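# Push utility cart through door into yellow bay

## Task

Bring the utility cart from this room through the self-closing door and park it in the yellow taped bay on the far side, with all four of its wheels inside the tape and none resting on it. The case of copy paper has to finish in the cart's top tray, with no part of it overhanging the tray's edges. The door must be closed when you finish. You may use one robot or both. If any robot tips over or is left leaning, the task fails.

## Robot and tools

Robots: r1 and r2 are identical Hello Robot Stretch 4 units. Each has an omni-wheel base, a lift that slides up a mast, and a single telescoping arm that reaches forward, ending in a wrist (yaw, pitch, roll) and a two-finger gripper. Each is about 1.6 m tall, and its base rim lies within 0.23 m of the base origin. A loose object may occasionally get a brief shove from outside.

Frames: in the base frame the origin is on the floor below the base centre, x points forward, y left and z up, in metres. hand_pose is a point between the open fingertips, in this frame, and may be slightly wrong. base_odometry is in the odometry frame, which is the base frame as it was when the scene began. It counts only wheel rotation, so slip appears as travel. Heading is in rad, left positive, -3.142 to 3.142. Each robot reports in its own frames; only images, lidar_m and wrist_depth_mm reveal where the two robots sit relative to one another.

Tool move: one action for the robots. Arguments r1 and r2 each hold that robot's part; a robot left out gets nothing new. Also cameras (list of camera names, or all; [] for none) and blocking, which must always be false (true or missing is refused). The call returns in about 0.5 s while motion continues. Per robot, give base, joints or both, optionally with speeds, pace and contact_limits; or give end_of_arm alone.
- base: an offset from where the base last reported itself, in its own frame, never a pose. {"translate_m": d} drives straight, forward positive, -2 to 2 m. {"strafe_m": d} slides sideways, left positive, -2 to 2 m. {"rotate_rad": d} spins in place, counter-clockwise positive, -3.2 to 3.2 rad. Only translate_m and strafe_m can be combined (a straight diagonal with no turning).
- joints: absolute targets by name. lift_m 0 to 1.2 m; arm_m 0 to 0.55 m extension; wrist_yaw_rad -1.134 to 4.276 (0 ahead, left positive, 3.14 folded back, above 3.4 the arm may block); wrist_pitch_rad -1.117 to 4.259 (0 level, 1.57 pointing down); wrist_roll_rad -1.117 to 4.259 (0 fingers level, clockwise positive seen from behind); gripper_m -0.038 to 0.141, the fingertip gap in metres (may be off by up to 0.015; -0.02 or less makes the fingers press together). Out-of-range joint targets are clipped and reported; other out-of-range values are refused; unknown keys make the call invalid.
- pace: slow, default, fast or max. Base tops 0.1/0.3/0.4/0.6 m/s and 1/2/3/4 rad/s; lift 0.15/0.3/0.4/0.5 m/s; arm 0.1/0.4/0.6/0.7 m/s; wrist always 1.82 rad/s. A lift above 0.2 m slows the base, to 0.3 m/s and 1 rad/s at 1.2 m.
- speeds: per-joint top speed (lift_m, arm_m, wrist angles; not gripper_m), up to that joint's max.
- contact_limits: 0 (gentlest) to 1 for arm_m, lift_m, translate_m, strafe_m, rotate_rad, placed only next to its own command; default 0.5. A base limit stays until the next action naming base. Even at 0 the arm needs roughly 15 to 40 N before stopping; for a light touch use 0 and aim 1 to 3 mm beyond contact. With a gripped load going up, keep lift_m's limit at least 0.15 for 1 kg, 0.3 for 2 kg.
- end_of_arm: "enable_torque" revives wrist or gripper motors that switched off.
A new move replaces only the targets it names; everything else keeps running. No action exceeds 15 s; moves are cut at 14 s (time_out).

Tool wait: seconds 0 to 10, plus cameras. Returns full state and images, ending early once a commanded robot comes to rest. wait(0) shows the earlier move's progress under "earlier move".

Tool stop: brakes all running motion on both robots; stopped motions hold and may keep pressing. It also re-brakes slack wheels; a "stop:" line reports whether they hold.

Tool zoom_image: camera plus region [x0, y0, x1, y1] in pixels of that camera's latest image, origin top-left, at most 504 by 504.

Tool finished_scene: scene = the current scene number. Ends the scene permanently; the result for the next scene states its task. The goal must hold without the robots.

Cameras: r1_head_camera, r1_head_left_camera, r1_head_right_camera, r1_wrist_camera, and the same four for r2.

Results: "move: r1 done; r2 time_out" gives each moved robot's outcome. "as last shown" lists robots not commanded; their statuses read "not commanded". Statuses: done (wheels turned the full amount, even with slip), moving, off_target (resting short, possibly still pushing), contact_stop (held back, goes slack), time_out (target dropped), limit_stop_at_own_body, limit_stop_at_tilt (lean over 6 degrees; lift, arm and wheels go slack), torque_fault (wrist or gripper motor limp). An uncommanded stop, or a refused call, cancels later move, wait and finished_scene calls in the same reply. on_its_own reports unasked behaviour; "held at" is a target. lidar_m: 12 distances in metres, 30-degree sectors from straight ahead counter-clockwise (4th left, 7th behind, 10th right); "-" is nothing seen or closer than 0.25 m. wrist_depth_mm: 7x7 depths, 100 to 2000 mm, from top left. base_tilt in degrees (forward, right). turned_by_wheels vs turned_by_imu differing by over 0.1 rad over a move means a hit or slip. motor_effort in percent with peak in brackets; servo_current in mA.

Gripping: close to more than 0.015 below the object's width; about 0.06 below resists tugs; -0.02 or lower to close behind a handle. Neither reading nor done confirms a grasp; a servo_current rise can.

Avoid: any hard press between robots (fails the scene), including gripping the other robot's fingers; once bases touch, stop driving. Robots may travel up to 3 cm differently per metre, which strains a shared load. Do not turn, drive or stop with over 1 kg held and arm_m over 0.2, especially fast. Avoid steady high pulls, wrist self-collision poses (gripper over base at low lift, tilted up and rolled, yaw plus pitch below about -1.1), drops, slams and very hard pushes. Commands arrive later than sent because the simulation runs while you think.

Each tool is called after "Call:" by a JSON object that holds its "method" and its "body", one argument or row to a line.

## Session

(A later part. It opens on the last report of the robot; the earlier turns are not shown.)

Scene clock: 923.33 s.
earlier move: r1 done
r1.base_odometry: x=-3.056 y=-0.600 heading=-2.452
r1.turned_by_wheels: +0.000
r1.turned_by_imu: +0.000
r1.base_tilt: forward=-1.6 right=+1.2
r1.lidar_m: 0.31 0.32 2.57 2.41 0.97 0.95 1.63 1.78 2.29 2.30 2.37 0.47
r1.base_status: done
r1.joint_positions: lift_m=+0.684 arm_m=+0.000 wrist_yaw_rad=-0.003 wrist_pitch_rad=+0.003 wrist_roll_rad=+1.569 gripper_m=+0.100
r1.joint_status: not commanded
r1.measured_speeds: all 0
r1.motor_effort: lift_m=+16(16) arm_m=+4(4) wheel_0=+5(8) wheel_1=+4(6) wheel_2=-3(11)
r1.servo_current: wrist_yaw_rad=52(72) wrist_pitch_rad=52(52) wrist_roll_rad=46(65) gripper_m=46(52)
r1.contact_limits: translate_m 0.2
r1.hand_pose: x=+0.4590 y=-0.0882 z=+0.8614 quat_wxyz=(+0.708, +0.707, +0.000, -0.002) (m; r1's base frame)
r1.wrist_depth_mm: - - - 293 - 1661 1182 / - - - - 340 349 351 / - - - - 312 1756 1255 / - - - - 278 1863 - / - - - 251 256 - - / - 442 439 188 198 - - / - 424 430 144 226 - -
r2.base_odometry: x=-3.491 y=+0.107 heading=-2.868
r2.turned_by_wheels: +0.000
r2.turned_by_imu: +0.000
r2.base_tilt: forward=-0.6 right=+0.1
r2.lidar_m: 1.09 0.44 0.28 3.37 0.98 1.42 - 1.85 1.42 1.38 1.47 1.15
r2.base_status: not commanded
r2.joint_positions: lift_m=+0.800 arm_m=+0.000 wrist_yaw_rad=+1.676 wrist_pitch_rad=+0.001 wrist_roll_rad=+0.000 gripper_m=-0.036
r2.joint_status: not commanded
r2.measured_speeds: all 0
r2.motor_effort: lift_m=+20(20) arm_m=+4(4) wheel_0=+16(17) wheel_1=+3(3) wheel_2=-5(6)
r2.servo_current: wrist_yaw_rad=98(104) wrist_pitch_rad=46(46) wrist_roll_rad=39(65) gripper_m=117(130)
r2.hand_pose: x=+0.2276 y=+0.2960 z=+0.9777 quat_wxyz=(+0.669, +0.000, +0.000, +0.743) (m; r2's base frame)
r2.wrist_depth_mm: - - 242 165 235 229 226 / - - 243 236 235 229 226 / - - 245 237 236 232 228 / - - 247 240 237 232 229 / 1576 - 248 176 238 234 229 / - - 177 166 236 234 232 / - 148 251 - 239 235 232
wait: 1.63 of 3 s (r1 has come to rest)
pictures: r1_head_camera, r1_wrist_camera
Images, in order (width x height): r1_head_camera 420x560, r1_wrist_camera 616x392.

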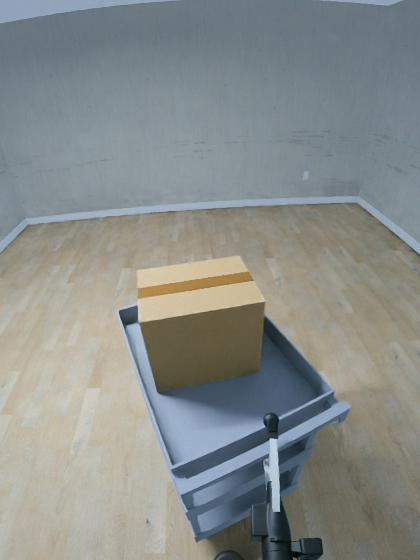

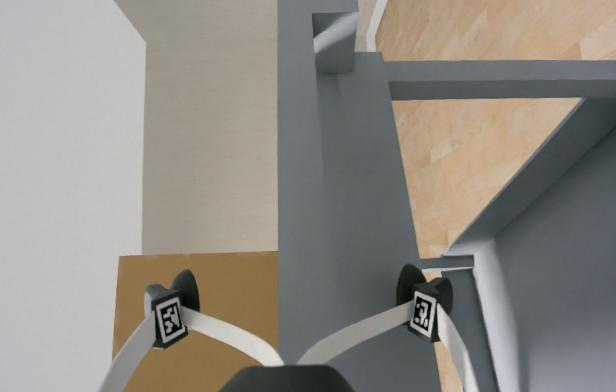

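Call:
{"method": "move", "body": {
  "r1": {"joints":{"gripper_m":-0.038}},
  "blocking": false,
  "cameras": []
}}

Call:
{"method": "wait", "body": {
  "seconds": 3,
  "cameras": []
}}

Call:
{"method": "move", "body": {
  "r1": {"base":{"translate_m":-0.4,"strafe_m":-0.2},"pace":"slow"},
  "blocking": false,
  "cameras": []
}}

Call:
{"method": "wait", "body": {
  "seconds": 7,
  "cameras": ["r1_head_camera","r1_head_left_camera","r1_head_right_camera"]
}}

Scene clock: 929.87 s.
move: r1 moving
r1.base_odometry: x=-3.056 y=-0.600 heading=-2.452
r1.turned_by_wheels: +0.000
r1.turned_by_imu: +0.000
r1.base_tilt: forward=-1.6 right=+1.3
r1.lidar_m: 0.32 0.31 2.58 2.41 0.97 0.98 1.64 1.80 2.28 2.29 2.34 0.47
r1.base_status: not commanded
r1.joint_positions: lift_m=+0.684 arm_m=+0.000 wrist_yaw_rad=-0.003 wrist_pitch_rad=+0.003 wrist_roll_rad=+1.569 gripper_m=+0.084
r1.joint_status: gripper_m moving
r1.measured_speeds: all 0
r1.motor_effort: lift_m=+16(16) arm_m=+4(4) wheel_0=+5(5) wheel_1=+3(4) wheel_2=-3(3)
r1.servo_current: wrist_yaw_rad=52(65) wrist_pitch_rad=39(52) wrist_roll_rad=26(59) gripper_m=98(98)
r1.contact_limits: translate_m 0.2
r1.hand_pose: x=+0.4590 y=-0.0882 z=+0.8614 quat_wxyz=(+0.708, +0.707, +0.000, -0.002) (m; r1's base frame)
r1.wrist_depth_mm: - - - 296 - 1708 1205 / - - - - 342 351 349 / - - - - 310 1756 1281 / - - - - 278 1863 - / - - - 252 256 - - / - 449 215 187 198 - - / - 430 427 143 226 - -
r2: as last shown
r2.base_tilt: forward=-0.7 right=+0.1
r2.lidar_m: 1.10 0.46 0.31 3.36 1.01 1.42 - 1.83 1.42 1.38 1.46 1.14
r2.servo_current: wrist_yaw_rad=91(104) wrist_pitch_rad=33(39) wrist_roll_rad=52(59) gripper_m=124(130)
r2.wrist_depth_mm: - - 243 165 233 229 225 / - - 245 236 235 229 227 / - - 245 238 235 231 228 / - - 247 239 237 233 229 / 1576 - 248 176 238 234 231 / - - 177 166 237 235 231 / - 148 251 - 239 235 234
pictures: none
No camera images: "cameras" was empty.

Scene clock: 931.40 s.
earlier move: r1 done
r1.base_odometry: x=-3.056 y=-0.600 heading=-2.452
r1.turned_by_wheels: +0.000
r1.turned_by_imu: +0.000
r1.base_tilt: forward=-1.6 right=+1.2
r1.lidar_m: 0.32 0.31 2.58 2.39 0.97 0.98 1.67 1.80 2.29 2.29 2.36 0.46
r1.base_status: not commanded
r1.joint_positions: lift_m=+0.684 arm_m=+0.000 wrist_yaw_rad=-0.003 wrist_pitch_rad=+0.003 wrist_roll_rad=+1.569 gripper_m=-0.037
r1.joint_status: all done
r1.measured_speeds: all 0
r1.motor_effort: lift_m=+16(16) arm_m=-4(4) wheel_0=+3(5) wheel_1=+3(4) wheel_2=-1(3)
r1.servo_current: wrist_yaw_rad=46(65) wrist_pitch_rad=46(52) wrist_roll_rad=39(59) gripper_m=85(221)
r1.contact_limits: translate_m 0.2
r1.hand_pose: x=+0.4591 y=-0.0882 z=+0.8614 quat_wxyz=(+0.708, +0.707, +0.000, -0.002) (m; r1's base frame)
r1.wrist_depth_mm: - - - 291 - 1618 1138 / - - - - 325 345 347 / - - - - 286 1756 1308 / - - - 258 264 1983 - / - - 449 243 246 - - / - 439 203 191 180 - - / - 150 418 151 216 - -
r2.base_odometry: x=-3.491 y=+0.107 heading=-2.868
r2.turned_by_wheels: +0.000
r2.turned_by_imu: +0.000
r2.base_tilt: forward=-0.7 right=+0.0
r2.lidar_m: 1.10 0.46 0.30 3.36 0.97 1.43 - 1.85 1.41 1.38 1.49 1.12
r2.base_status: not commanded
r2.joint_positions: lift_m=+0.800 arm_m=+0.000 wrist_yaw_rad=+1.676 wrist_pitch_rad=+0.001 wrist_roll_rad=+0.000 gripper_m=-0.036
r2.joint_status: not commanded
r2.measured_speeds: all 0
r2.motor_effort: lift_m=+20(20) arm_m=+3(4) wheel_0=+16(17) wheel_1=+3(3) wheel_2=-5(6)
r2.servo_current: wrist_yaw_rad=104(104) wrist_pitch_rad=39(46) wrist_roll_rad=46(59) gripper_m=124(137)
r2.hand_pose: x=+0.2276 y=+0.2960 z=+0.9777 quat_wxyz=(+0.669, +0.000, +0.000, +0.743) (m; r2's base frame)
r2.wrist_depth_mm: - - 243 165 235 228 225 / - - 244 236 234 229 227 / - - 246 237 235 231 228 / - - 246 240 237 232 229 / 1537 - 248 175 239 234 229 / - - 177 166 237 235 231 / - 148 251 - 240 235 233
wait: 1.53 of 3 s (r1 has come to rest)
pictures: none
No camera images: "cameras" was empty.

Scene clock: 931.90 s.
move: r1 moving
r1.base_odometry: x=-3.051 y=-0.588 heading=-2.452
r1.turned_by_wheels: +0.000
r1.turned_by_imu: +0.000
r1.base_tilt: forward=-1.5 right=+1.3
r1.lidar_m: 0.34 0.32 2.58 2.42 0.98 0.99 1.65 1.77 2.27 2.29 2.36 0.48
r1.base_status: translate_m moving; strafe_m moving
r1.joint_positions: lift_m=+0.684 arm_m=+0.000 wrist_yaw_rad=+0.000 wrist_pitch_rad=+0.003 wrist_roll_rad=+1.569 gripper_m=-0.037
r1.joint_status: not commanded
r1.measured_speeds: translate_m=-0.049 strafe_m=-0.025 rotate_rad=+0.000 lift_m=+0.000 arm_m=+0.000 wrist_yaw_rad=+0.000 wrist_pitch_rad=+0.000 wrist_roll_rad=+0.000
r1.motor_effort: lift_m=+16(16) arm_m=-4(4) wheel_0=-3(4) wheel_1=-6(9) wheel_2=+11(11)
r1.servo_current: wrist_yaw_rad=52(59) wrist_pitch_rad=39(46) wrist_roll_rad=39(59) gripper_m=85(91)
r1.hand_pose: x=+0.4593 y=-0.0873 z=+0.8614 quat_wxyz=(+0.708, +0.707, +0.001, -0.001) (m; r1's base frame)
r1.wrist_depth_mm: - - - 293 - 1661 1182 / - - - - 319 1537 1182 / - - - - 285 1756 1255 / - - - 258 263 1863 - / - 449 449 242 247 - - / - 436 204 193 181 - - / - 151 421 150 217 - -
r2: as last shown
r2.base_tilt: forward=-0.7 right=+0.1
r2.lidar_m: 1.11 0.45 0.26 3.37 1.01 1.42 - 1.84 1.43 1.37 1.47 1.13
r2.motor_effort: lift_m=+20(20) arm_m=+4(4) wheel_0=+16(16) wheel_1=+2(3) wheel_2=-5(6)
r2.servo_current: wrist_yaw_rad=98(98) wrist_pitch_rad=46(46) wrist_roll_rad=39(52) gripper_m=124(130)
r2.wrist_depth_mm: - - 243 165 233 228 225 / - - 243 237 234 230 228 / - - 245 238 236 231 229 / - - 247 240 238 232 229 / 1537 - 249 176 239 234 229 / - - 177 166 238 236 232 / - 156 251 - 239 235 233
pictures: none
No camera images: "cameras" was empty.

Scene clock: 937.07 s.
earlier move: r1 done
r1.base_odometry: x=-2.875 y=-0.191 heading=-2.452
r1.turned_by_wheels: -0.001
r1.turned_by_imu: -0.002
r1.base_tilt: forward=-1.6 right=+1.3
r1.lidar_m: 0.32 0.32 2.76 1.02 0.88 1.02 - 1.32 1.74 2.12 2.18 0.46
r1.base_status: done
r1.joint_positions: lift_m=+0.684 arm_m=+0.000 wrist_yaw_rad=+0.000 wrist_pitch_rad=+0.003 wrist_roll_rad=+1.569 gripper_m=-0.037
r1.joint_status: not commanded
r1.measured_speeds: all 0
r1.motor_effort: lift_m=+16(16) arm_m=-3(4) wheel_0=-5(9) wheel_1=-4(9) wheel_2=+3(11)
r1.servo_current: wrist_yaw_rad=46(72) wrist_pitch_rad=39(52) wrist_roll_rad=33(72) gripper_m=85(91)
r1.hand_pose: x=+0.4593 y=-0.0873 z=+0.8614 quat_wxyz=(+0.708, +0.707, +0.001, -0.001) (m; r1's base frame)
r1.wrist_depth_mm: - - - 291 - 1576 1182 / - - - - 329 342 343 / - - - - 290 1756 1205 / - - - 262 260 1863 - / - - 452 244 247 - - / - 436 204 193 181 - - / - 150 415 152 214 - -
r2.base_odometry: x=-3.491 y=+0.107 heading=-2.868
r2.turned_by_wheels: +0.000
r2.turned_by_imu: +0.001
r2.base_tilt: forward=-0.7 right=+0.1
r2.lidar_m: 1.10 0.44 0.29 0.99 1.18 1.44 - 1.85 1.43 1.36 1.45 1.13
r2.base_status: not commanded
r2.joint_positions: lift_m=+0.800 arm_m=+0.000 wrist_yaw_rad=+1.676 wrist_pitch_rad=+0.001 wrist_roll_rad=+0.000 gripper_m=-0.036
r2.joint_status: not commanded
r2.measured_speeds: all 0
r2.motor_effort: lift_m=+20(20) arm_m=+4(4) wheel_0=+16(17) wheel_1=+3(3) wheel_2=-5(6)
r2.servo_current: wrist_yaw_rad=85(104) wrist_pitch_rad=39(52) wrist_roll_rad=52(59) gripper_m=124(137)
r2.hand_pose: x=+0.2276 y=+0.2960 z=+0.9777 quat_wxyz=(+0.669, +0.000, +0.000, +0.743) (m; r2's base frame)
r2.wrist_depth_mm: - - 243 165 234 229 225 / - - 243 237 235 229 227 / - - 246 238 235 231 228 / 1205 - 247 239 237 233 229 / 1205 1430 248 176 238 233 229 / - 1576 177 167 237 234 232 / - 147 252 - 240 234 233
wait: 5.17 of 7 s (r1 has come to rest)
pictures: r1_head_camera, r1_head_left_camera, r1_head_right_camera
Images, in order (width x height): r1_head_camera 420x560, r1_head_left_camera 420x672, r1_head_right_camera 420x672.

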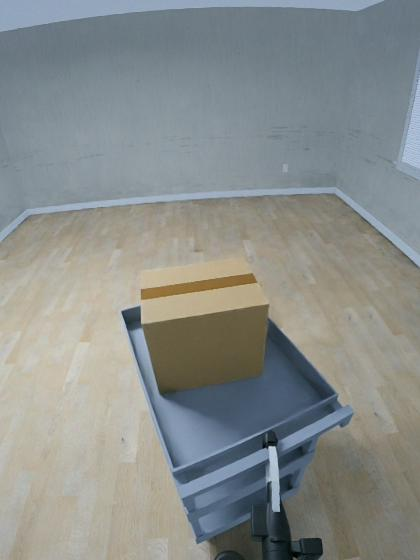

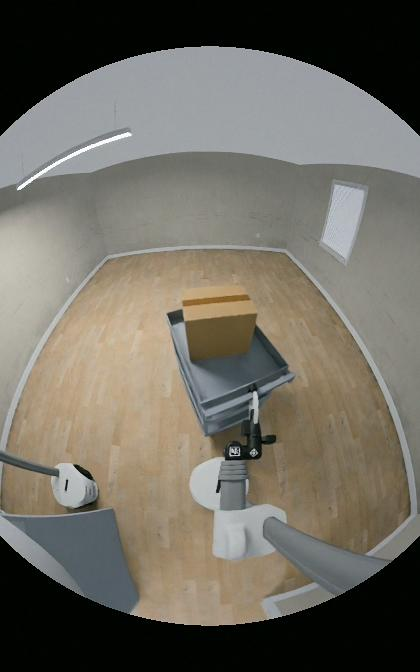

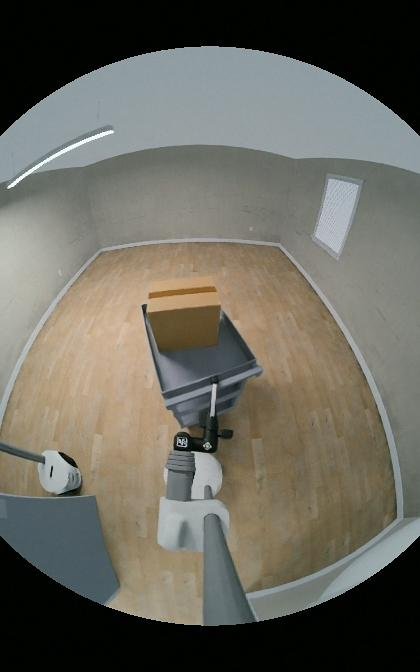

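Call:
{"method": "move", "body": {
  "r1": {"base":{"translate_m":-0.5,"strafe_m":0.08},"pace":"slow"},
  "blocking": false,
  "cameras": []
}}

Call:
{"method": "wait", "body": {
  "seconds": 8,
  "cameras": ["r1_head_camera","r1_head_left_camera","r1_head_right_camera"]
}}

Scene clock: 943.73 s.
move: r1 moving
r1.base_odometry: x=-2.864 y=-0.185 heading=-2.453
r1.turned_by_wheels: +0.000
r1.turned_by_imu: -0.001
r1.base_tilt: forward=-1.6 right=+1.3
r1.lidar_m: 0.33 0.33 2.78 0.98 0.89 1.02 - 1.33 1.72 2.15 2.19 0.45
r1.base_status: translate_m moving; strafe_m moving
r1.joint_positions: lift_m=+0.684 arm_m=+0.000 wrist_yaw_rad=+0.000 wrist_pitch_rad=+0.003 wrist_roll_rad=+1.569 gripper_m=-0.037
r1.joint_status: not commanded
r1.measured_speeds: translate_m=-0.048 strafe_m=+0.008 rotate_rad=+0.001 lift_m=+0.000 arm_m=+0.000 wrist_yaw_rad=+0.000 wrist_pitch_rad=+0.000 wrist_roll_rad=+0.000
r1.motor_effort: lift_m=+16(16) arm_m=-4(4) wheel_0=-11(11) wheel_1=-3(7) wheel_2=+8(10)
r1.servo_current: wrist_yaw_rad=46(59) wrist_pitch_rad=46(46) wrist_roll_rad=52(59) gripper_m=78(78)
r1.hand_pose: x=+0.4593 y=-0.0873 z=+0.8614 quat_wxyz=(+0.708, +0.707, +0.001, -0.001) (m; r1's base frame)
r1.wrist_depth_mm: - - - 293 - 1618 1138 / - - - - 325 345 345 / - - - - 286 1708 1281 / - - - 260 263 1921 - / - - 449 244 247 - - / - 436 204 192 181 - - / - 150 418 151 216 - -
r2: as last shown
r2.turned_by_imu: +0.000
r2.base_tilt: forward=-0.7 right=+0.0
r2.lidar_m: 1.08 0.45 0.29 1.00 1.26 1.44 - 1.87 1.42 1.37 1.48 1.13
r2.motor_effort: lift_m=+20(20) arm_m=+3(4) wheel_0=+16(16) wheel_1=+3(3) wheel_2=-5(5)
r2.servo_current: wrist_yaw_rad=98(98) wrist_pitch_rad=39(46) wrist_roll_rad=52(59) gripper_m=130(130)
r2.wrist_depth_mm: - - 243 165 234 228 225 / - - 244 236 236 229 227 / - - 245 238 236 231 227 / 1205 - 246 239 238 233 229 / 1229 1430 247 175 239 233 230 / - - 177 166 237 235 231 / - 147 252 - 239 234 232
pictures: none
No camera images: "cameras" was empty.

Scene clock: 949.57 s.
earlier move: r1 done
r1.base_odometry: x=-2.438 y=+0.064 heading=-2.453
r1.turned_by_wheels: +0.000
r1.turned_by_imu: -0.001
r1.base_tilt: forward=-1.6 right=+1.3
r1.lidar_m: 0.39 0.44 0.90 0.66 0.64 0.76 3.82 0.90 1.09 2.25 2.32 0.40
r1.base_status: done
r1.joint_positions: lift_m=+0.684 arm_m=+0.000 wrist_yaw_rad=-0.001 wrist_pitch_rad=+0.003 wrist_roll_rad=+1.569 gripper_m=-0.037
r1.joint_status: not commanded
r1.measured_speeds: all 0
r1.motor_effort: lift_m=+16(16) arm_m=-4(4) wheel_0=-7(12) wheel_1=-4(7) wheel_2=+3(10)
r1.servo_current: wrist_yaw_rad=59(78) wrist_pitch_rad=39(52) wrist_roll_rad=46(65) gripper_m=65(85)
r1.hand_pose: x=+0.4592 y=-0.0878 z=+0.8614 quat_wxyz=(+0.708, +0.707, +0.001, -0.002) (m; r1's base frame)
r1.wrist_depth_mm: - - - - 227 1661 1205 / - - - - 228 1756 - / - 424 427 167 229 - - / - 433 436 168 229 - - / - 449 452 228 229 - - / - 469 204 191 181 - - / - 154 488 169 232 143 -
r2.base_odometry: x=-3.491 y=+0.107 heading=-2.868
r2.turned_by_wheels: +0.000
r2.turned_by_imu: +0.001
r2.base_tilt: forward=-0.7 right=+0.1
r2.lidar_m: 1.10 0.47 0.30 0.89 1.08 4.86 - 1.86 1.42 1.36 1.47 1.11
r2.base_status: not commanded
r2.joint_positions: lift_m=+0.800 arm_m=+0.000 wrist_yaw_rad=+1.676 wrist_pitch_rad=+0.001 wrist_roll_rad=+0.000 gripper_m=-0.036
r2.joint_status: not commanded
r2.measured_speeds: all 0
r2.motor_effort: lift_m=+20(20) arm_m=+4(4) wheel_0=+16(17) wheel_1=+3(3) wheel_2=-5(6)
r2.servo_current: wrist_yaw_rad=91(104) wrist_pitch_rad=46(46) wrist_roll_rad=59(59) gripper_m=124(137)
r2.hand_pose: x=+0.2276 y=+0.2960 z=+0.9777 quat_wxyz=(+0.669, +0.000, +0.000, +0.743) (m; r2's base frame)
r2.wrist_depth_mm: - - 243 165 234 229 225 / - - 244 237 236 230 226 / - - 245 239 236 232 228 / - - 247 239 236 232 229 / - 1229 248 176 238 234 231 / - - 176 167 237 234 232 / - 139 252 - 239 235 233
wait: 5.83 of 8 s (r1 has come to rest)
pictures: r1_head_camera, r1_head_left_camera, r1_head_right_camera
Images, in order (width x height): r1_head_camera 420x560, r1_head_left_camera 420x672, r1_head_right_camera 420x672.

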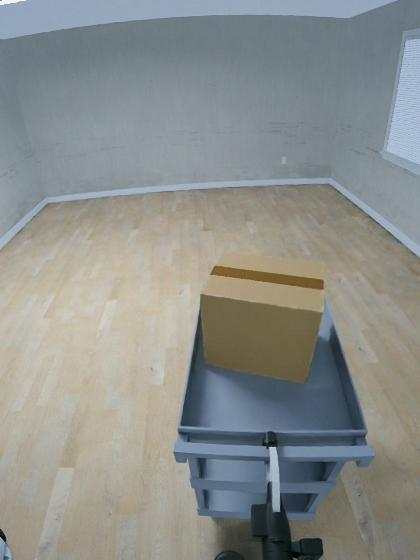

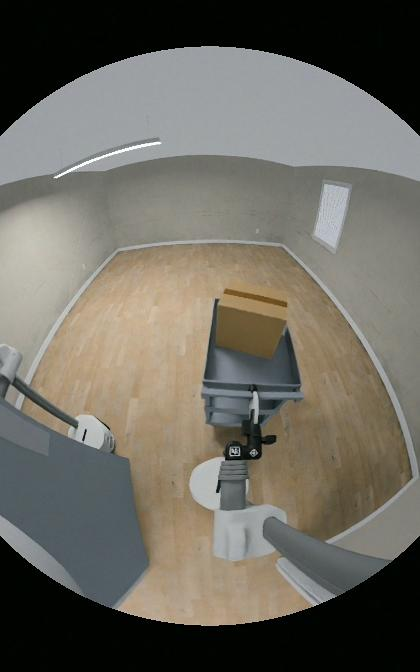

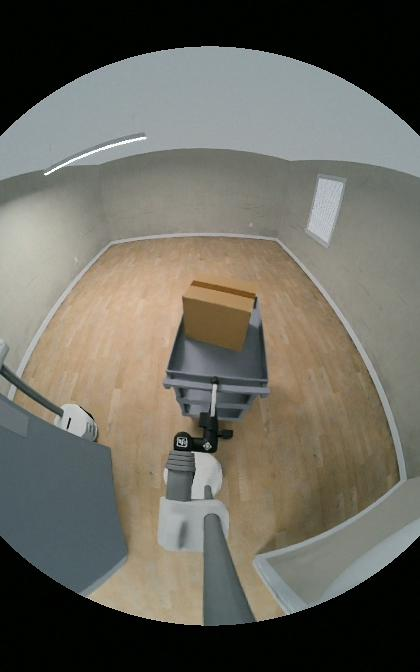

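Call:
{"method": "move", "body": {
  "r1": {"base":{"translate_m":-0.7},"pace":"slow"},
  "blocking": false,
  "cameras": []
}}

Call:
{"method": "wait", "body": {
  "seconds": 9,
  "cameras": ["r1_head_camera","r1_head_left_camera","r1_head_right_camera"]
}}

Scene clock: 956.63 s.
move: r1 moving
r1.base_odometry: x=-2.429 y=+0.072 heading=-2.453
r1.turned_by_wheels: +0.000
r1.turned_by_imu: -0.001
r1.base_tilt: forward=-1.6 right=+1.3
r1.lidar_m: 0.37 0.43 0.94 0.66 0.67 0.80 3.81 0.90 1.06 2.25 2.31 0.43
r1.base_status: translate_m moving
r1.joint_positions: lift_m=+0.684 arm_m=+0.000 wrist_yaw_rad=-0.001 wrist_pitch_rad=+0.003 wrist_roll_rad=+1.569 gripper_m=-0.037
r1.joint_status: not commanded
r1.measured_speeds: translate_m=-0.048 strafe_m=+0.000 rotate_rad=+0.003 lift_m=+0.000 arm_m=+0.000 wrist_yaw_rad=+0.000 wrist_pitch_rad=+0.000 wrist_roll_rad=+0.000
r1.motor_effort: lift_m=+16(16) arm_m=-3(4) wheel_0=-6(10) wheel_1=-5(8) wheel_2=+8(10)
r1.servo_current: wrist_yaw_rad=46(65) wrist_pitch_rad=39(52) wrist_roll_rad=33(59) gripper_m=72(78)
r1.hand_pose: x=+0.4592 y=-0.0878 z=+0.8614 quat_wxyz=(+0.708, +0.707, +0.001, -0.002) (m; r1's base frame)
r1.wrist_depth_mm: - - - - 225 1661 1229 / - - - - 226 1708 - / - 424 424 167 228 - - / - 433 436 167 229 - - / - 452 452 229 230 - - / - 469 204 193 181 - - / - 154 488 169 231 144 -
r2: as last shown
r2.turned_by_imu: +0.000
r2.lidar_m: 1.09 0.47 0.28 0.90 1.07 4.85 - 1.86 1.42 1.38 1.46 1.13
r2.servo_current: wrist_yaw_rad=91(98) wrist_pitch_rad=39(39) wrist_roll_rad=46(59) gripper_m=124(130)
r2.wrist_depth_mm: - - 243 165 234 229 225 / - - 245 237 234 229 227 / - - 246 237 236 231 229 / - - 247 239 238 232 229 / - 1281 248 176 239 234 230 / - - 177 166 237 234 231 / - 140 252 - 239 235 234
pictures: none
No camera images: "cameras" was empty.

Scene clock: 964.40 s.
earlier move: r1 done
r1.base_odometry: x=-1.898 y=+0.509 heading=-2.453
r1.turned_by_wheels: +0.000
r1.turned_by_imu: +0.001
r1.base_tilt: forward=-1.6 right=+1.3
r1.lidar_m: 0.46 1.01 0.58 0.48 0.49 3.14 3.07 3.14 0.48 0.47 2.36 0.33
r1.base_status: done
r1.joint_positions: lift_m=+0.684 arm_m=+0.000 wrist_yaw_rad=+0.003 wrist_pitch_rad=+0.006 wrist_roll_rad=+1.569 gripper_m=-0.037
r1.joint_status: not commanded
r1.measured_speeds: all 0
r1.motor_effort: lift_m=+17(17) arm_m=-4(4) wheel_0=-2(10) wheel_1=-2(8) wheel_2=+2(10)
r1.servo_current: wrist_yaw_rad=52(72) wrist_pitch_rad=46(59) wrist_roll_rad=33(65) gripper_m=59(78)
r1.hand_pose: x=+0.4596 y=-0.0867 z=+0.8605 quat_wxyz=(+0.708, +0.707, +0.003, -0.001) (m; r1's base frame)
r1.wrist_depth_mm: 340 329 329 - 142 143 - / - 368 375 - 156 153 - / - 424 430 - 169 169 - / - - 496 112 188 - - / - - - - 213 1618 - / - - 209 - 180 1618 1281 / - - 179 - 277 139 1229
r2.base_odometry: x=-3.491 y=+0.107 heading=-2.868
r2.turned_by_wheels: +0.000
r2.turned_by_imu: +0.001
r2.base_tilt: forward=-0.8 right=+0.1
r2.lidar_m: 1.08 0.46 0.29 1.17 3.54 4.86 - 1.85 1.42 1.37 1.47 1.14
r2.base_status: not commanded
r2.joint_positions: lift_m=+0.800 arm_m=+0.000 wrist_yaw_rad=+1.676 wrist_pitch_rad=+0.001 wrist_roll_rad=+0.000 gripper_m=-0.036
r2.joint_status: not commanded
r2.measured_speeds: all 0
r2.motor_effort: lift_m=+20(20) arm_m=+4(4) wheel_0=+16(17) wheel_1=+2(3) wheel_2=-5(6)
r2.servo_current: wrist_yaw_rad=91(104) wrist_pitch_rad=46(52) wrist_roll_rad=46(59) gripper_m=117(137)
r2.hand_pose: x=+0.2276 y=+0.2960 z=+0.9777 quat_wxyz=(+0.669, +0.000, +0.000, +0.743) (m; r2's base frame)
r2.wrist_depth_mm: - - 243 165 234 229 225 / - - 244 236 235 230 227 / - - 246 236 236 231 229 / - - 247 239 236 232 229 / - - 248 175 238 233 230 / - - 177 166 236 234 232 / - 156 252 - 239 234 233
wait: 7.77 of 9 s (r1 has come to rest)
pictures: r1_head_camera, r1_head_left_camera, r1_head_right_camera
Images, in order (width x height): r1_head_camera 420x560, r1_head_left_camera 420x672, r1_head_right_camera 420x672.

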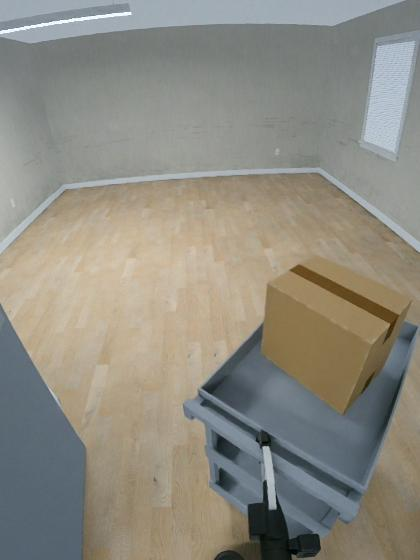

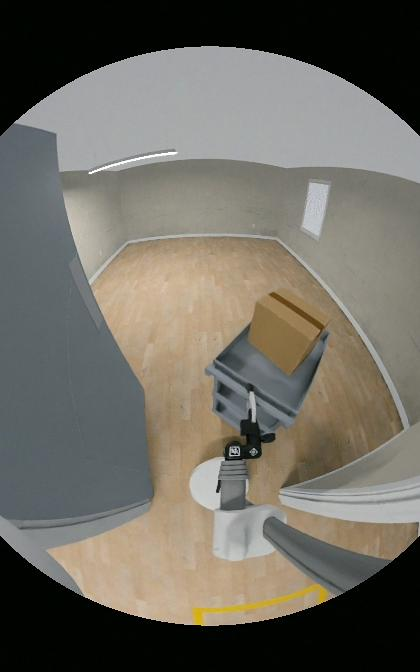

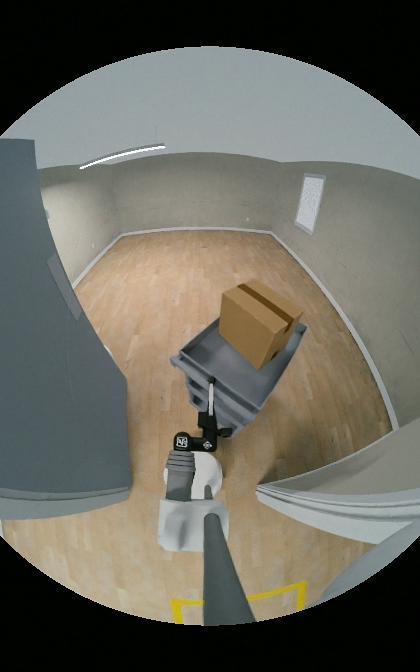

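Call:
{"method": "move", "body": {
  "r1": {"base":{"translate_m":-0.3,"strafe_m":-0.1},"pace":"slow"},
  "blocking": false,
  "cameras": []
}}

Call:
{"method": "wait", "body": {
  "seconds": 6,
  "cameras": ["r1_head_camera","r1_head_left_camera"]
}}

Scene clock: 980.80 s.
move: r1 moving
r1.base_odometry: x=-1.891 y=+0.520 heading=-2.453
r1.turned_by_wheels: +0.000
r1.turned_by_imu: +0.000
r1.base_tilt: forward=-1.5 right=+1.3
r1.lidar_m: 0.42 1.03 0.58 0.48 0.48 3.14 3.08 3.13 0.46 0.48 2.37 0.33
r1.base_status: translate_m moving; strafe_m moving
r1.joint_positions: lift_m=+0.684 arm_m=+0.000 wrist_yaw_rad=+0.003 wrist_pitch_rad=+0.006 wrist_roll_rad=+1.569 gripper_m=-0.037
r1.joint_status: not commanded
r1.measured_speeds: translate_m=-0.049 strafe_m=-0.016 rotate_rad=-0.001 lift_m=+0.000 arm_m=+0.000 wrist_yaw_rad=+0.000 wrist_pitch_rad=+0.000 wrist_roll_rad=+0.000
r1.motor_effort: lift_m=+17(17) arm_m=-4(4) wheel_0=-2(6) wheel_1=-8(8) wheel_2=+9(10)
r1.servo_current: wrist_yaw_rad=46(59) wrist_pitch_rad=39(59) wrist_roll_rad=52(52) gripper_m=65(72)
r1.hand_pose: x=+0.4596 y=-0.0867 z=+0.8605 quat_wxyz=(+0.708, +0.707, +0.003, -0.001) (m; r1's base frame)
r1.wrist_depth_mm: 340 327 329 - 143 143 - / - 368 375 - 156 154 - / - 424 424 - 169 169 - / - - 500 110 189 - - / - - - - 211 1618 - / - - 211 - 181 1576 1308 / - - 183 - 276 139 1205
r2: as last shown
r2.turned_by_imu: +0.000
r2.base_tilt: forward=-0.7 right=+0.0
r2.lidar_m: 1.08 0.47 0.30 1.17 3.56 4.85 - 1.83 1.43 1.36 1.47 1.13
r2.motor_effort: lift_m=+20(20) arm_m=+3(4) wheel_0=+16(17) wheel_1=+3(3) wheel_2=-5(5)
r2.servo_current: wrist_yaw_rad=104(104) wrist_pitch_rad=39(46) wrist_roll_rad=46(52) gripper_m=137(137)
r2.wrist_depth_mm: - - 243 165 234 229 225 / - - 244 237 235 230 226 / - - 244 237 236 231 227 / - - 247 238 238 233 229 / - - 248 175 239 234 229 / - - 177 166 236 235 231 / - 156 251 - 240 235 233
pictures: none
No camera images: "cameras" was empty.

Scene clock: 984.70 s.
earlier move: r1 done
r1.base_odometry: x=-1.730 y=+0.777 heading=-2.453
r1.turned_by_wheels: +0.000
r1.turned_by_imu: +0.000
r1.base_tilt: forward=-1.6 right=+1.3
r1.lidar_m: 0.45 1.03 0.59 0.58 2.53 2.94 2.78 2.83 2.43 0.38 0.38 0.36
r1.base_status: done
r1.joint_positions: lift_m=+0.684 arm_m=+0.000 wrist_yaw_rad=+0.004 wrist_pitch_rad=+0.006 wrist_roll_rad=+1.569 gripper_m=-0.037
r1.joint_status: not commanded
r1.measured_speeds: all 0
r1.motor_effort: lift_m=+17(17) arm_m=-4(4) wheel_0=+2(6) wheel_1=-2(8) wheel_2=+4(11)
r1.servo_current: wrist_yaw_rad=39(78) wrist_pitch_rad=46(59) wrist_roll_rad=52(72) gripper_m=72(78)
r1.hand_pose: x=+0.4596 y=-0.0864 z=+0.8605 quat_wxyz=(+0.708, +0.707, +0.003, -0.001) (m; r1's base frame)
r1.wrist_depth_mm: 340 332 334 - 151 152 - / - 370 370 104 164 164 - / - 413 415 111 177 - - / - 488 477 121 195 - - / - - - - 213 1708 - / - - - - 184 1618 - / - - 176 142 176 1430 1205
r2.base_odometry: x=-3.491 y=+0.107 heading=-2.868
r2.turned_by_wheels: +0.000
r2.turned_by_imu: +0.001
r2.base_tilt: forward=-0.7 right=+0.1
r2.lidar_m: 1.09 0.44 0.29 1.37 3.56 4.85 - 1.85 1.42 1.38 1.48 1.13
r2.base_status: not commanded
r2.joint_positions: lift_m=+0.800 arm_m=+0.000 wrist_yaw_rad=+1.676 wrist_pitch_rad=+0.001 wrist_roll_rad=+0.000 gripper_m=-0.036
r2.joint_status: not commanded
r2.measured_speeds: all 0
r2.motor_effort: lift_m=+20(20) arm_m=+4(4) wheel_0=+16(17) wheel_1=+3(3) wheel_2=-5(6)
r2.servo_current: wrist_yaw_rad=98(104) wrist_pitch_rad=39(46) wrist_roll_rad=33(59) gripper_m=130(137)
r2.hand_pose: x=+0.2276 y=+0.2960 z=+0.9777 quat_wxyz=(+0.669, +0.000, +0.000, +0.743) (m; r2's base frame)
r2.wrist_depth_mm: - - 243 165 233 229 225 / - - 244 236 234 229 227 / - - 247 238 236 232 228 / - - 247 239 237 233 229 / - - 249 176 238 234 229 / - - 177 166 237 235 232 / - 156 252 - 239 234 234
wait: 3.90 of 6 s (r1 has come to rest)
pictures: r1_head_camera, r1_head_left_camera
Images, in order (width x height): r1_head_camera 420x560, r1_head_left_camera 420x672.

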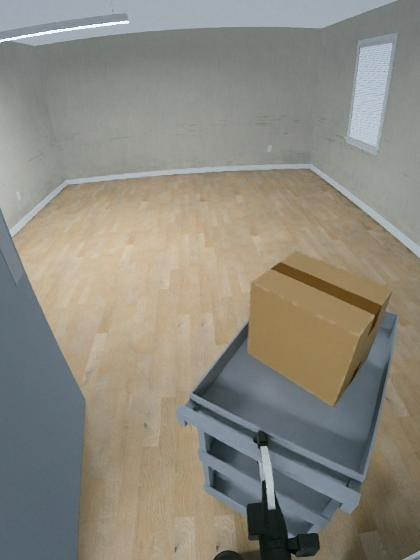

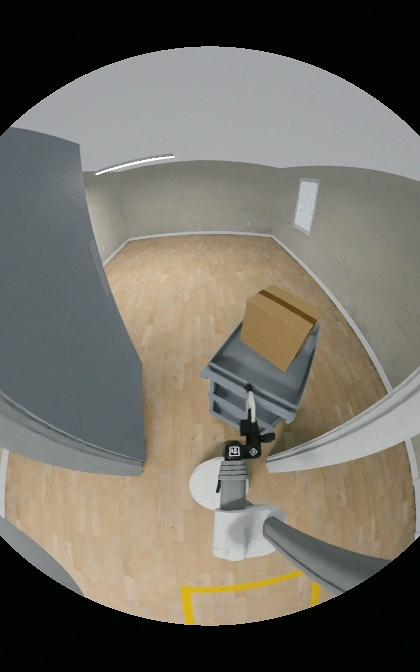

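Call:
{"method": "move", "body": {
  "r1": {"base":{"translate_m":-0.35,"strafe_m":0.25},"pace":"slow"},
  "blocking": false,
  "cameras": []
}}

Call:
{"method": "wait", "body": {
  "seconds": 7,
  "cameras": ["r1_head_camera","r1_head_left_camera"]
}}

Scene clock: 995.90 s.
move: r1 moving
r1.base_odometry: x=-1.716 y=+0.778 heading=-2.453
r1.turned_by_wheels: +0.000
r1.turned_by_imu: +0.000
r1.base_tilt: forward=-1.5 right=+1.3
r1.lidar_m: 0.43 1.00 0.59 0.58 2.50 2.97 2.77 2.84 2.42 0.38 0.38 0.35
r1.base_status: translate_m moving; strafe_m moving
r1.joint_positions: lift_m=+0.684 arm_m=+0.000 wrist_yaw_rad=+0.003 wrist_pitch_rad=+0.006 wrist_roll_rad=+1.569 gripper_m=-0.037
r1.joint_status: not commanded
r1.measured_speeds: translate_m=-0.044 strafe_m=+0.031 rotate_rad=+0.002 lift_m=+0.000 arm_m=+0.000 wrist_yaw_rad=-0.006 wrist_pitch_rad=+0.000 wrist_roll_rad=+0.000
r1.motor_effort: lift_m=+17(17) arm_m=-4(4) wheel_0=-10(10) wheel_1=+4(4) wheel_2=+9(9)
r1.servo_current: wrist_yaw_rad=46(65) wrist_pitch_rad=52(59) wrist_roll_rad=52(65) gripper_m=65(72)
r1.hand_pose: x=+0.4596 y=-0.0866 z=+0.8605 quat_wxyz=(+0.708, +0.707, +0.003, -0.001) (m; r1's base frame)
r1.wrist_depth_mm: 343 332 336 - 155 156 - / - 370 373 107 168 168 - / - 413 415 113 181 - - / - 484 473 - 198 - - / - - - - 215 1661 - / - - 206 - 180 1576 - / - - 182 144 179 1430 1229
r2: as last shown
r2.turned_by_imu: +0.000
r2.base_tilt: forward=-0.7 right=+0.0
r2.lidar_m: 1.11 0.45 0.30 1.38 3.59 4.86 - 1.85 1.42 1.38 1.48 1.14
r2.servo_current: wrist_yaw_rad=91(104) wrist_pitch_rad=39(46) wrist_roll_rad=52(52) gripper_m=130(130)
r2.wrist_depth_mm: - - 243 165 234 229 224 / - - 245 236 235 230 227 / - - 246 237 235 230 228 / - - 247 239 237 232 229 / - - 248 175 239 233 230 / - - 176 166 238 236 232 / - 156 252 - 239 234 232
pictures: none
No camera images: "cameras" was empty.

Scene clock: 1000.90 s.
earlier move: r1 done
r1.base_odometry: x=-1.301 y=+0.806 heading=-2.453
r1.turned_by_wheels: -0.001
r1.turned_by_imu: -0.004
r1.base_tilt: forward=-1.6 right=+1.3
r1.lidar_m: 0.47 0.50 0.46 1.06 2.24 2.63 2.43 2.53 2.73 2.17 0.33 0.33
r1.base_status: done
r1.joint_positions: lift_m=+0.684 arm_m=+0.000 wrist_yaw_rad=-0.007 wrist_pitch_rad=+0.006 wrist_roll_rad=+1.569 gripper_m=-0.037
r1.joint_status: not commanded
r1.measured_speeds: all 0
r1.motor_effort: lift_m=+17(17) arm_m=-4(4) wheel_0=-11(17) wheel_1=+2(5) wheel_2=-1(9)
r1.servo_current: wrist_yaw_rad=59(78) wrist_pitch_rad=46(59) wrist_roll_rad=52(65) gripper_m=65(72)
r1.hand_pose: x=+0.4587 y=-0.0895 z=+0.8605 quat_wxyz=(+0.708, +0.707, +0.000, -0.005) (m; r1's base frame)
r1.wrist_depth_mm: 345 330 330 - - 117 - / - 387 387 - - 129 - / - 484 466 - - 147 - / - - - - 175 182 - / - - - - 210 1576 504 / - - 184 117 177 1618 1281 / - - 182 - 345 141 379
r2.base_odometry: x=-3.491 y=+0.107 heading=-2.868
r2.turned_by_wheels: +0.000
r2.turned_by_imu: +0.001
r2.base_tilt: forward=-0.7 right=+0.1
r2.lidar_m: 1.09 0.46 0.29 3.35 3.57 4.85 - 1.86 1.39 1.38 1.48 1.12
r2.base_status: not commanded
r2.joint_positions: lift_m=+0.800 arm_m=+0.000 wrist_yaw_rad=+1.676 wrist_pitch_rad=+0.001 wrist_roll_rad=+0.000 gripper_m=-0.036
r2.joint_status: not commanded
r2.measured_speeds: all 0
r2.motor_effort: lift_m=+20(20) arm_m=+4(4) wheel_0=+16(17) wheel_1=+3(3) wheel_2=-5(6)
r2.servo_current: wrist_yaw_rad=85(104) wrist_pitch_rad=33(46) wrist_roll_rad=59(59) gripper_m=130(137)
r2.hand_pose: x=+0.2276 y=+0.2960 z=+0.9777 quat_wxyz=(+0.669, +0.000, +0.000, +0.743) (m; r2's base frame)
r2.wrist_depth_mm: - - 243 166 234 229 224 / - - 244 237 234 229 227 / - - 245 237 236 231 228 / - - 247 240 236 233 229 / - - 247 176 238 233 229 / - - 177 167 237 236 232 / - 156 252 - 239 235 233
wait: 5.00 of 7 s (r1 has come to rest)
pictures: r1_head_camera, r1_head_left_camera
Images, in order (width x height): r1_head_camera 420x560, r1_head_left_camera 420x672.

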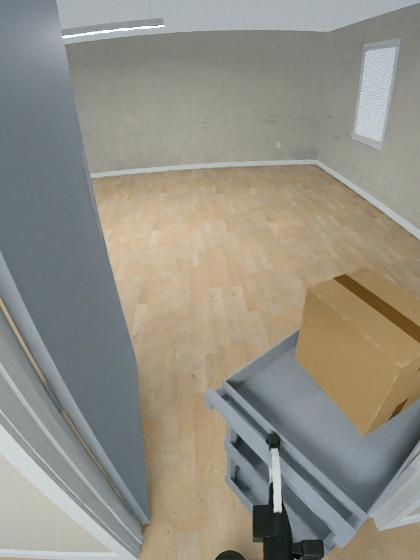

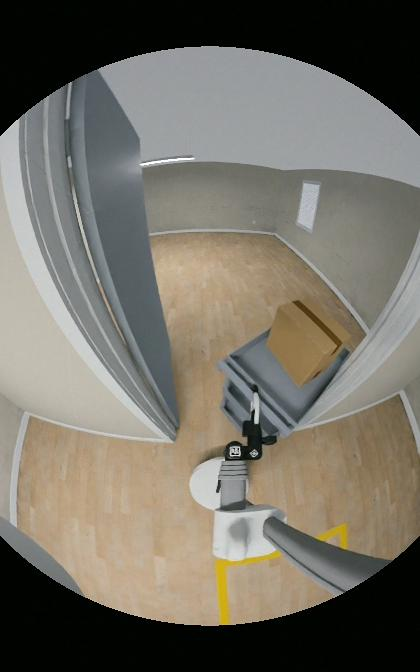

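Call:
{"method": "move", "body": {
  "r1": {"base":{"translate_m":-0.45,"strafe_m":0.26},"pace":"slow"},
  "blocking": false,
  "cameras": []
}}

Call:
{"method": "wait", "body": {
  "seconds": 7,
  "cameras": ["r1_head_camera","r1_head_left_camera"]
}}

Scene clock: 1010.40 s.
move: r1 moving
r1.base_odometry: x=-1.287 y=+0.809 heading=-2.454
r1.turned_by_wheels: -0.001
r1.turned_by_imu: -0.001
r1.base_tilt: forward=-1.6 right=+1.3
r1.lidar_m: 0.47 0.49 0.49 1.07 2.23 2.62 2.42 2.49 2.72 2.23 0.34 0.32
r1.base_status: translate_m moving; strafe_m moving
r1.joint_positions: lift_m=+0.684 arm_m=+0.000 wrist_yaw_rad=-0.007 wrist_pitch_rad=+0.006 wrist_roll_rad=+1.569 gripper_m=-0.037
r1.joint_status: not commanded
r1.measured_speeds: translate_m=-0.048 strafe_m=+0.028 rotate_rad=+0.002 lift_m=+0.000 arm_m=+0.000 wrist_yaw_rad=+0.000 wrist_pitch_rad=+0.000 wrist_roll_rad=+0.000
r1.motor_effort: lift_m=+17(17) arm_m=-4(4) wheel_0=-14(16) wheel_1=+0(5) wheel_2=+4(4)
r1.servo_current: wrist_yaw_rad=65(78) wrist_pitch_rad=46(59) wrist_roll_rad=59(59) gripper_m=65(72)
r1.hand_pose: x=+0.4587 y=-0.0895 z=+0.8605 quat_wxyz=(+0.708, +0.707, +0.000, -0.005) (m; r1's base frame)
r1.wrist_depth_mm: 345 330 330 - - 119 - / - 384 387 - - 131 - / - 477 466 - 152 148 - / - - - - 177 189 - / - - - 109 210 1618 508 / - - 185 119 178 1618 1281 / - - 182 - 340 141 377
r2: as last shown
r2.turned_by_imu: +0.000
r2.lidar_m: 1.09 0.46 0.29 3.36 3.58 4.87 - 1.85 1.44 1.37 1.46 1.13
r2.motor_effort: lift_m=+20(20) arm_m=+4(4) wheel_0=+16(17) wheel_1=+3(3) wheel_2=-5(5)
r2.servo_current: wrist_yaw_rad=85(104) wrist_pitch_rad=46(46) wrist_roll_rad=46(59) gripper_m=130(130)
r2.wrist_depth_mm: - - 243 165 234 228 227 / - - 244 236 235 229 227 / - - 246 237 236 231 228 / - - 247 239 237 232 229 / - - 248 176 238 234 230 / - - 176 166 236 235 232 / - 156 252 - 238 234 233
pictures: none
No camera images: "cameras" was empty.

Scene clock: 1016.23 s.
earlier move: r1 done
r1.base_odometry: x=-0.789 y=+0.891 heading=-2.454
r1.turned_by_wheels: +0.000
r1.turned_by_imu: +0.000
r1.base_tilt: forward=-1.6 right=+1.3
r1.lidar_m: 0.45 0.77 1.00 1.88 1.92 2.17 2.01 2.06 2.64 2.82 1.23 0.32
r1.base_status: done
r1.joint_positions: lift_m=+0.684 arm_m=+0.000 wrist_yaw_rad=-0.003 wrist_pitch_rad=+0.006 wrist_roll_rad=+1.569 gripper_m=-0.037
r1.joint_status: not commanded
r1.measured_speeds: all 0
r1.motor_effort: lift_m=+17(17) arm_m=-4(4) wheel_0=-4(17) wheel_1=+0(5) wheel_2=+2(7)
r1.servo_current: wrist_yaw_rad=46(78) wrist_pitch_rad=46(59) wrist_roll_rad=46(78) gripper_m=65(72)
r1.hand_pose: x=+0.4591 y=-0.0882 z=+0.8605 quat_wxyz=(+0.708, +0.707, +0.001, -0.003) (m; r1's base frame)
r1.wrist_depth_mm: 342 327 330 - 144 144 - / - 368 375 - 157 153 - / - 427 427 103 171 168 - / - 517 496 112 189 - - / - - - - 213 1576 - / - - 188 152 180 1708 - / 569 147 183 - 273 139 564
r2.base_odometry: x=-3.491 y=+0.107 heading=-2.868
r2.turned_by_wheels: +0.000
r2.turned_by_imu: +0.001
r2.base_tilt: forward=-0.7 right=+0.0
r2.lidar_m: 1.07 0.48 0.28 3.37 3.59 4.84 - 1.87 1.43 1.37 1.47 1.09
r2.base_status: not commanded
r2.joint_positions: lift_m=+0.800 arm_m=+0.000 wrist_yaw_rad=+1.676 wrist_pitch_rad=+0.001 wrist_roll_rad=+0.000 gripper_m=-0.036
r2.joint_status: not commanded
r2.measured_speeds: all 0
r2.motor_effort: lift_m=+20(20) arm_m=+4(4) wheel_0=+16(17) wheel_1=+3(3) wheel_2=-5(6)
r2.servo_current: wrist_yaw_rad=91(104) wrist_pitch_rad=39(46) wrist_roll_rad=52(59) gripper_m=130(137)
r2.hand_pose: x=+0.2276 y=+0.2960 z=+0.9777 quat_wxyz=(+0.669, +0.000, +0.000, +0.743) (m; r2's base frame)
r2.wrist_depth_mm: - - 243 165 234 229 226 / - - 244 236 234 229 226 / - - 245 238 236 232 228 / - - 247 239 236 233 229 / - - 249 176 239 233 230 / - - 177 167 237 235 232 / - 156 251 - 239 235 233
wait: 5.83 of 7 s (r1 has come to rest)
pictures: r1_head_camera, r1_head_left_camera
Images, in order (width x height): r1_head_camera 420x560, r1_head_left_camera 420x672.

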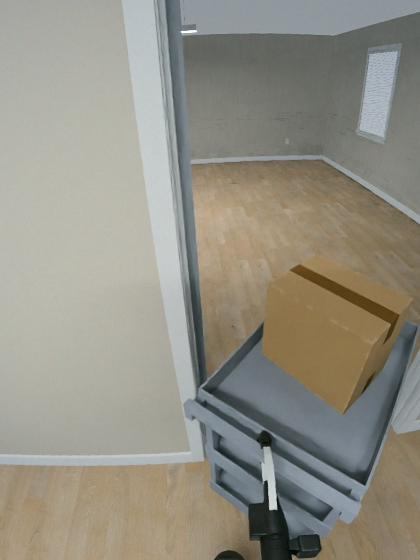

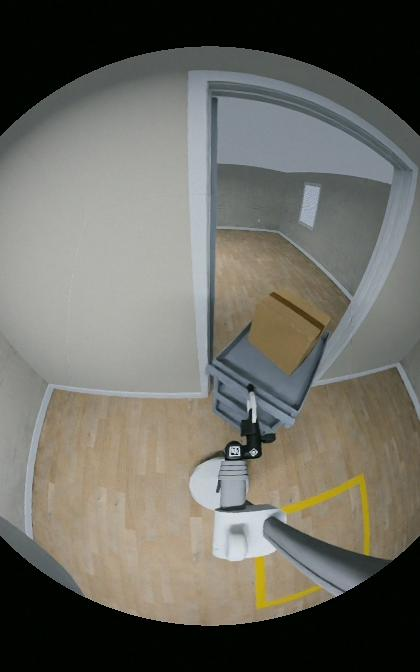

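Call:
{"method": "move", "body": {
  "r1": {"base":{"translate_m":-0.5,"strafe_m":0.04},"pace":"slow"},
  "blocking": false,
  "cameras": []
}}

Call:
{"method": "wait", "body": {
  "seconds": 7,
  "cameras": ["r1_head_camera","r1_head_left_camera"]
}}

Scene clock: 1021.47 s.
move: r1 moving
r1.base_odometry: x=-0.778 y=+0.898 heading=-2.454
r1.turned_by_wheels: +0.000
r1.turned_by_imu: +0.000
r1.base_tilt: forward=-1.6 right=+1.3
r1.lidar_m: 0.45 0.79 1.03 1.88 1.93 2.17 2.00 2.06 2.66 2.82 1.26 0.34
r1.base_status: translate_m moving; strafe_m moving
r1.joint_positions: lift_m=+0.684 arm_m=+0.000 wrist_yaw_rad=+0.001 wrist_pitch_rad=+0.006 wrist_roll_rad=+1.569 gripper_m=-0.037
r1.joint_status: not commanded
r1.measured_speeds: translate_m=-0.049 strafe_m=+0.005 rotate_rad=+0.000 lift_m=+0.000 arm_m=+0.000 wrist_yaw_rad=+0.015 wrist_pitch_rad=+0.000 wrist_roll_rad=+0.000
r1.motor_effort: lift_m=+17(17) arm_m=-4(4) wheel_0=-4(10) wheel_1=-5(6) wheel_2=+10(10)
r1.servo_current: wrist_yaw_rad=52(72) wrist_pitch_rad=46(46) wrist_roll_rad=59(59) gripper_m=65(72)
r1.hand_pose: x=+0.4594 y=-0.0873 z=+0.8605 quat_wxyz=(+0.708, +0.707, +0.002, -0.002) (m; r1's base frame)
r1.wrist_depth_mm: 340 329 330 - 144 144 - / - 370 373 - 157 153 - / - 424 427 103 170 167 - / - 517 504 112 189 - - / - - - - 213 1618 - / - - 186 - 180 1618 496 / 591 564 177 - 276 140 580
r2: as last shown
r2.turned_by_imu: +0.000
r2.lidar_m: 1.09 0.47 0.30 3.37 3.58 4.86 - 1.84 1.42 1.39 1.46 1.12
r2.servo_current: wrist_yaw_rad=91(98) wrist_pitch_rad=39(46) wrist_roll_rad=46(59) gripper_m=124(130)
r2.wrist_depth_mm: - - 243 164 233 229 225 / - - 243 236 234 230 225 / - - 246 238 236 230 228 / - - 247 240 237 233 229 / - - 248 176 237 234 229 / - - 177 166 237 235 232 / - 156 251 - 239 234 234
pictures: none
No camera images: "cameras" was empty.

Scene clock: 1027.27 s.
earlier move: r1 done
r1.base_odometry: x=-0.377 y=+1.178 heading=-2.454
r1.turned_by_wheels: +0.000
r1.turned_by_imu: +0.001
r1.base_tilt: forward=-1.6 right=+1.2
r1.lidar_m: 0.39 0.42 1.66 1.79 1.87 1.64 1.53 1.56 2.04 2.92 1.97 0.39
r1.base_status: done
r1.joint_positions: lift_m=+0.684 arm_m=+0.000 wrist_yaw_rad=+0.004 wrist_pitch_rad=+0.006 wrist_roll_rad=+1.569 gripper_m=-0.037
r1.joint_status: not commanded
r1.measured_speeds: all 0
r1.motor_effort: lift_m=+17(17) arm_m=-4(4) wheel_0=-2(10) wheel_1=-4(8) wheel_2=+5(11)
r1.servo_current: wrist_yaw_rad=59(78) wrist_pitch_rad=46(59) wrist_roll_rad=46(78) gripper_m=59(72)
r1.hand_pose: x=+0.4596 y=-0.0863 z=+0.8605 quat_wxyz=(+0.708, +0.707, +0.004, -0.001) (m; r1's base frame)
r1.wrist_depth_mm: - - - 213 215 1661 - / - - - 216 218 - - / - 413 415 219 220 - - / - 430 430 162 224 - - / - 449 452 165 227 - - / - 473 212 173 182 - - / - 138 176 - 234 - -
r2.base_odometry: x=-3.491 y=+0.107 heading=-2.868
r2.turned_by_wheels: +0.000
r2.turned_by_imu: +0.001
r2.base_tilt: forward=-0.7 right=+0.0
r2.lidar_m: 1.11 0.47 0.29 3.34 3.59 4.81 - 1.84 1.41 1.36 1.49 1.14
r2.base_status: not commanded
r2.joint_positions: lift_m=+0.800 arm_m=+0.000 wrist_yaw_rad=+1.676 wrist_pitch_rad=+0.001 wrist_roll_rad=+0.000 gripper_m=-0.036
r2.joint_status: not commanded
r2.measured_speeds: all 0
r2.motor_effort: lift_m=+20(20) arm_m=+4(4) wheel_0=+16(17) wheel_1=+3(3) wheel_2=-6(6)
r2.servo_current: wrist_yaw_rad=72(104) wrist_pitch_rad=46(46) wrist_roll_rad=39(65) gripper_m=124(137)
r2.hand_pose: x=+0.2276 y=+0.2960 z=+0.9777 quat_wxyz=(+0.669, +0.000, +0.000, +0.743) (m; r2's base frame)
r2.wrist_depth_mm: - - 244 165 234 229 226 / - - 245 236 236 230 227 / - - 245 238 236 231 229 / - - 247 239 236 232 229 / - - 249 176 239 234 229 / - - 177 166 236 235 231 / - 156 252 - 239 235 233
wait: 5.80 of 7 s (r1 has come to rest)
pictures: r1_head_camera, r1_head_left_camera
Images, in order (width x height): r1_head_camera 420x560, r1_head_left_camera 420x672.

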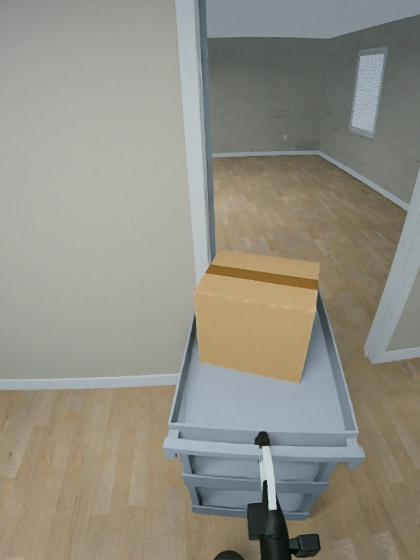

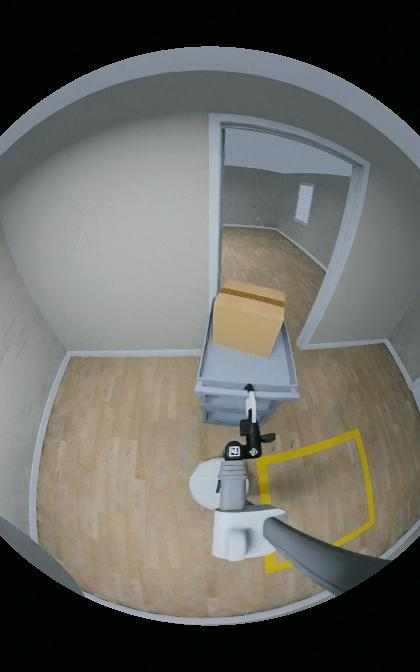

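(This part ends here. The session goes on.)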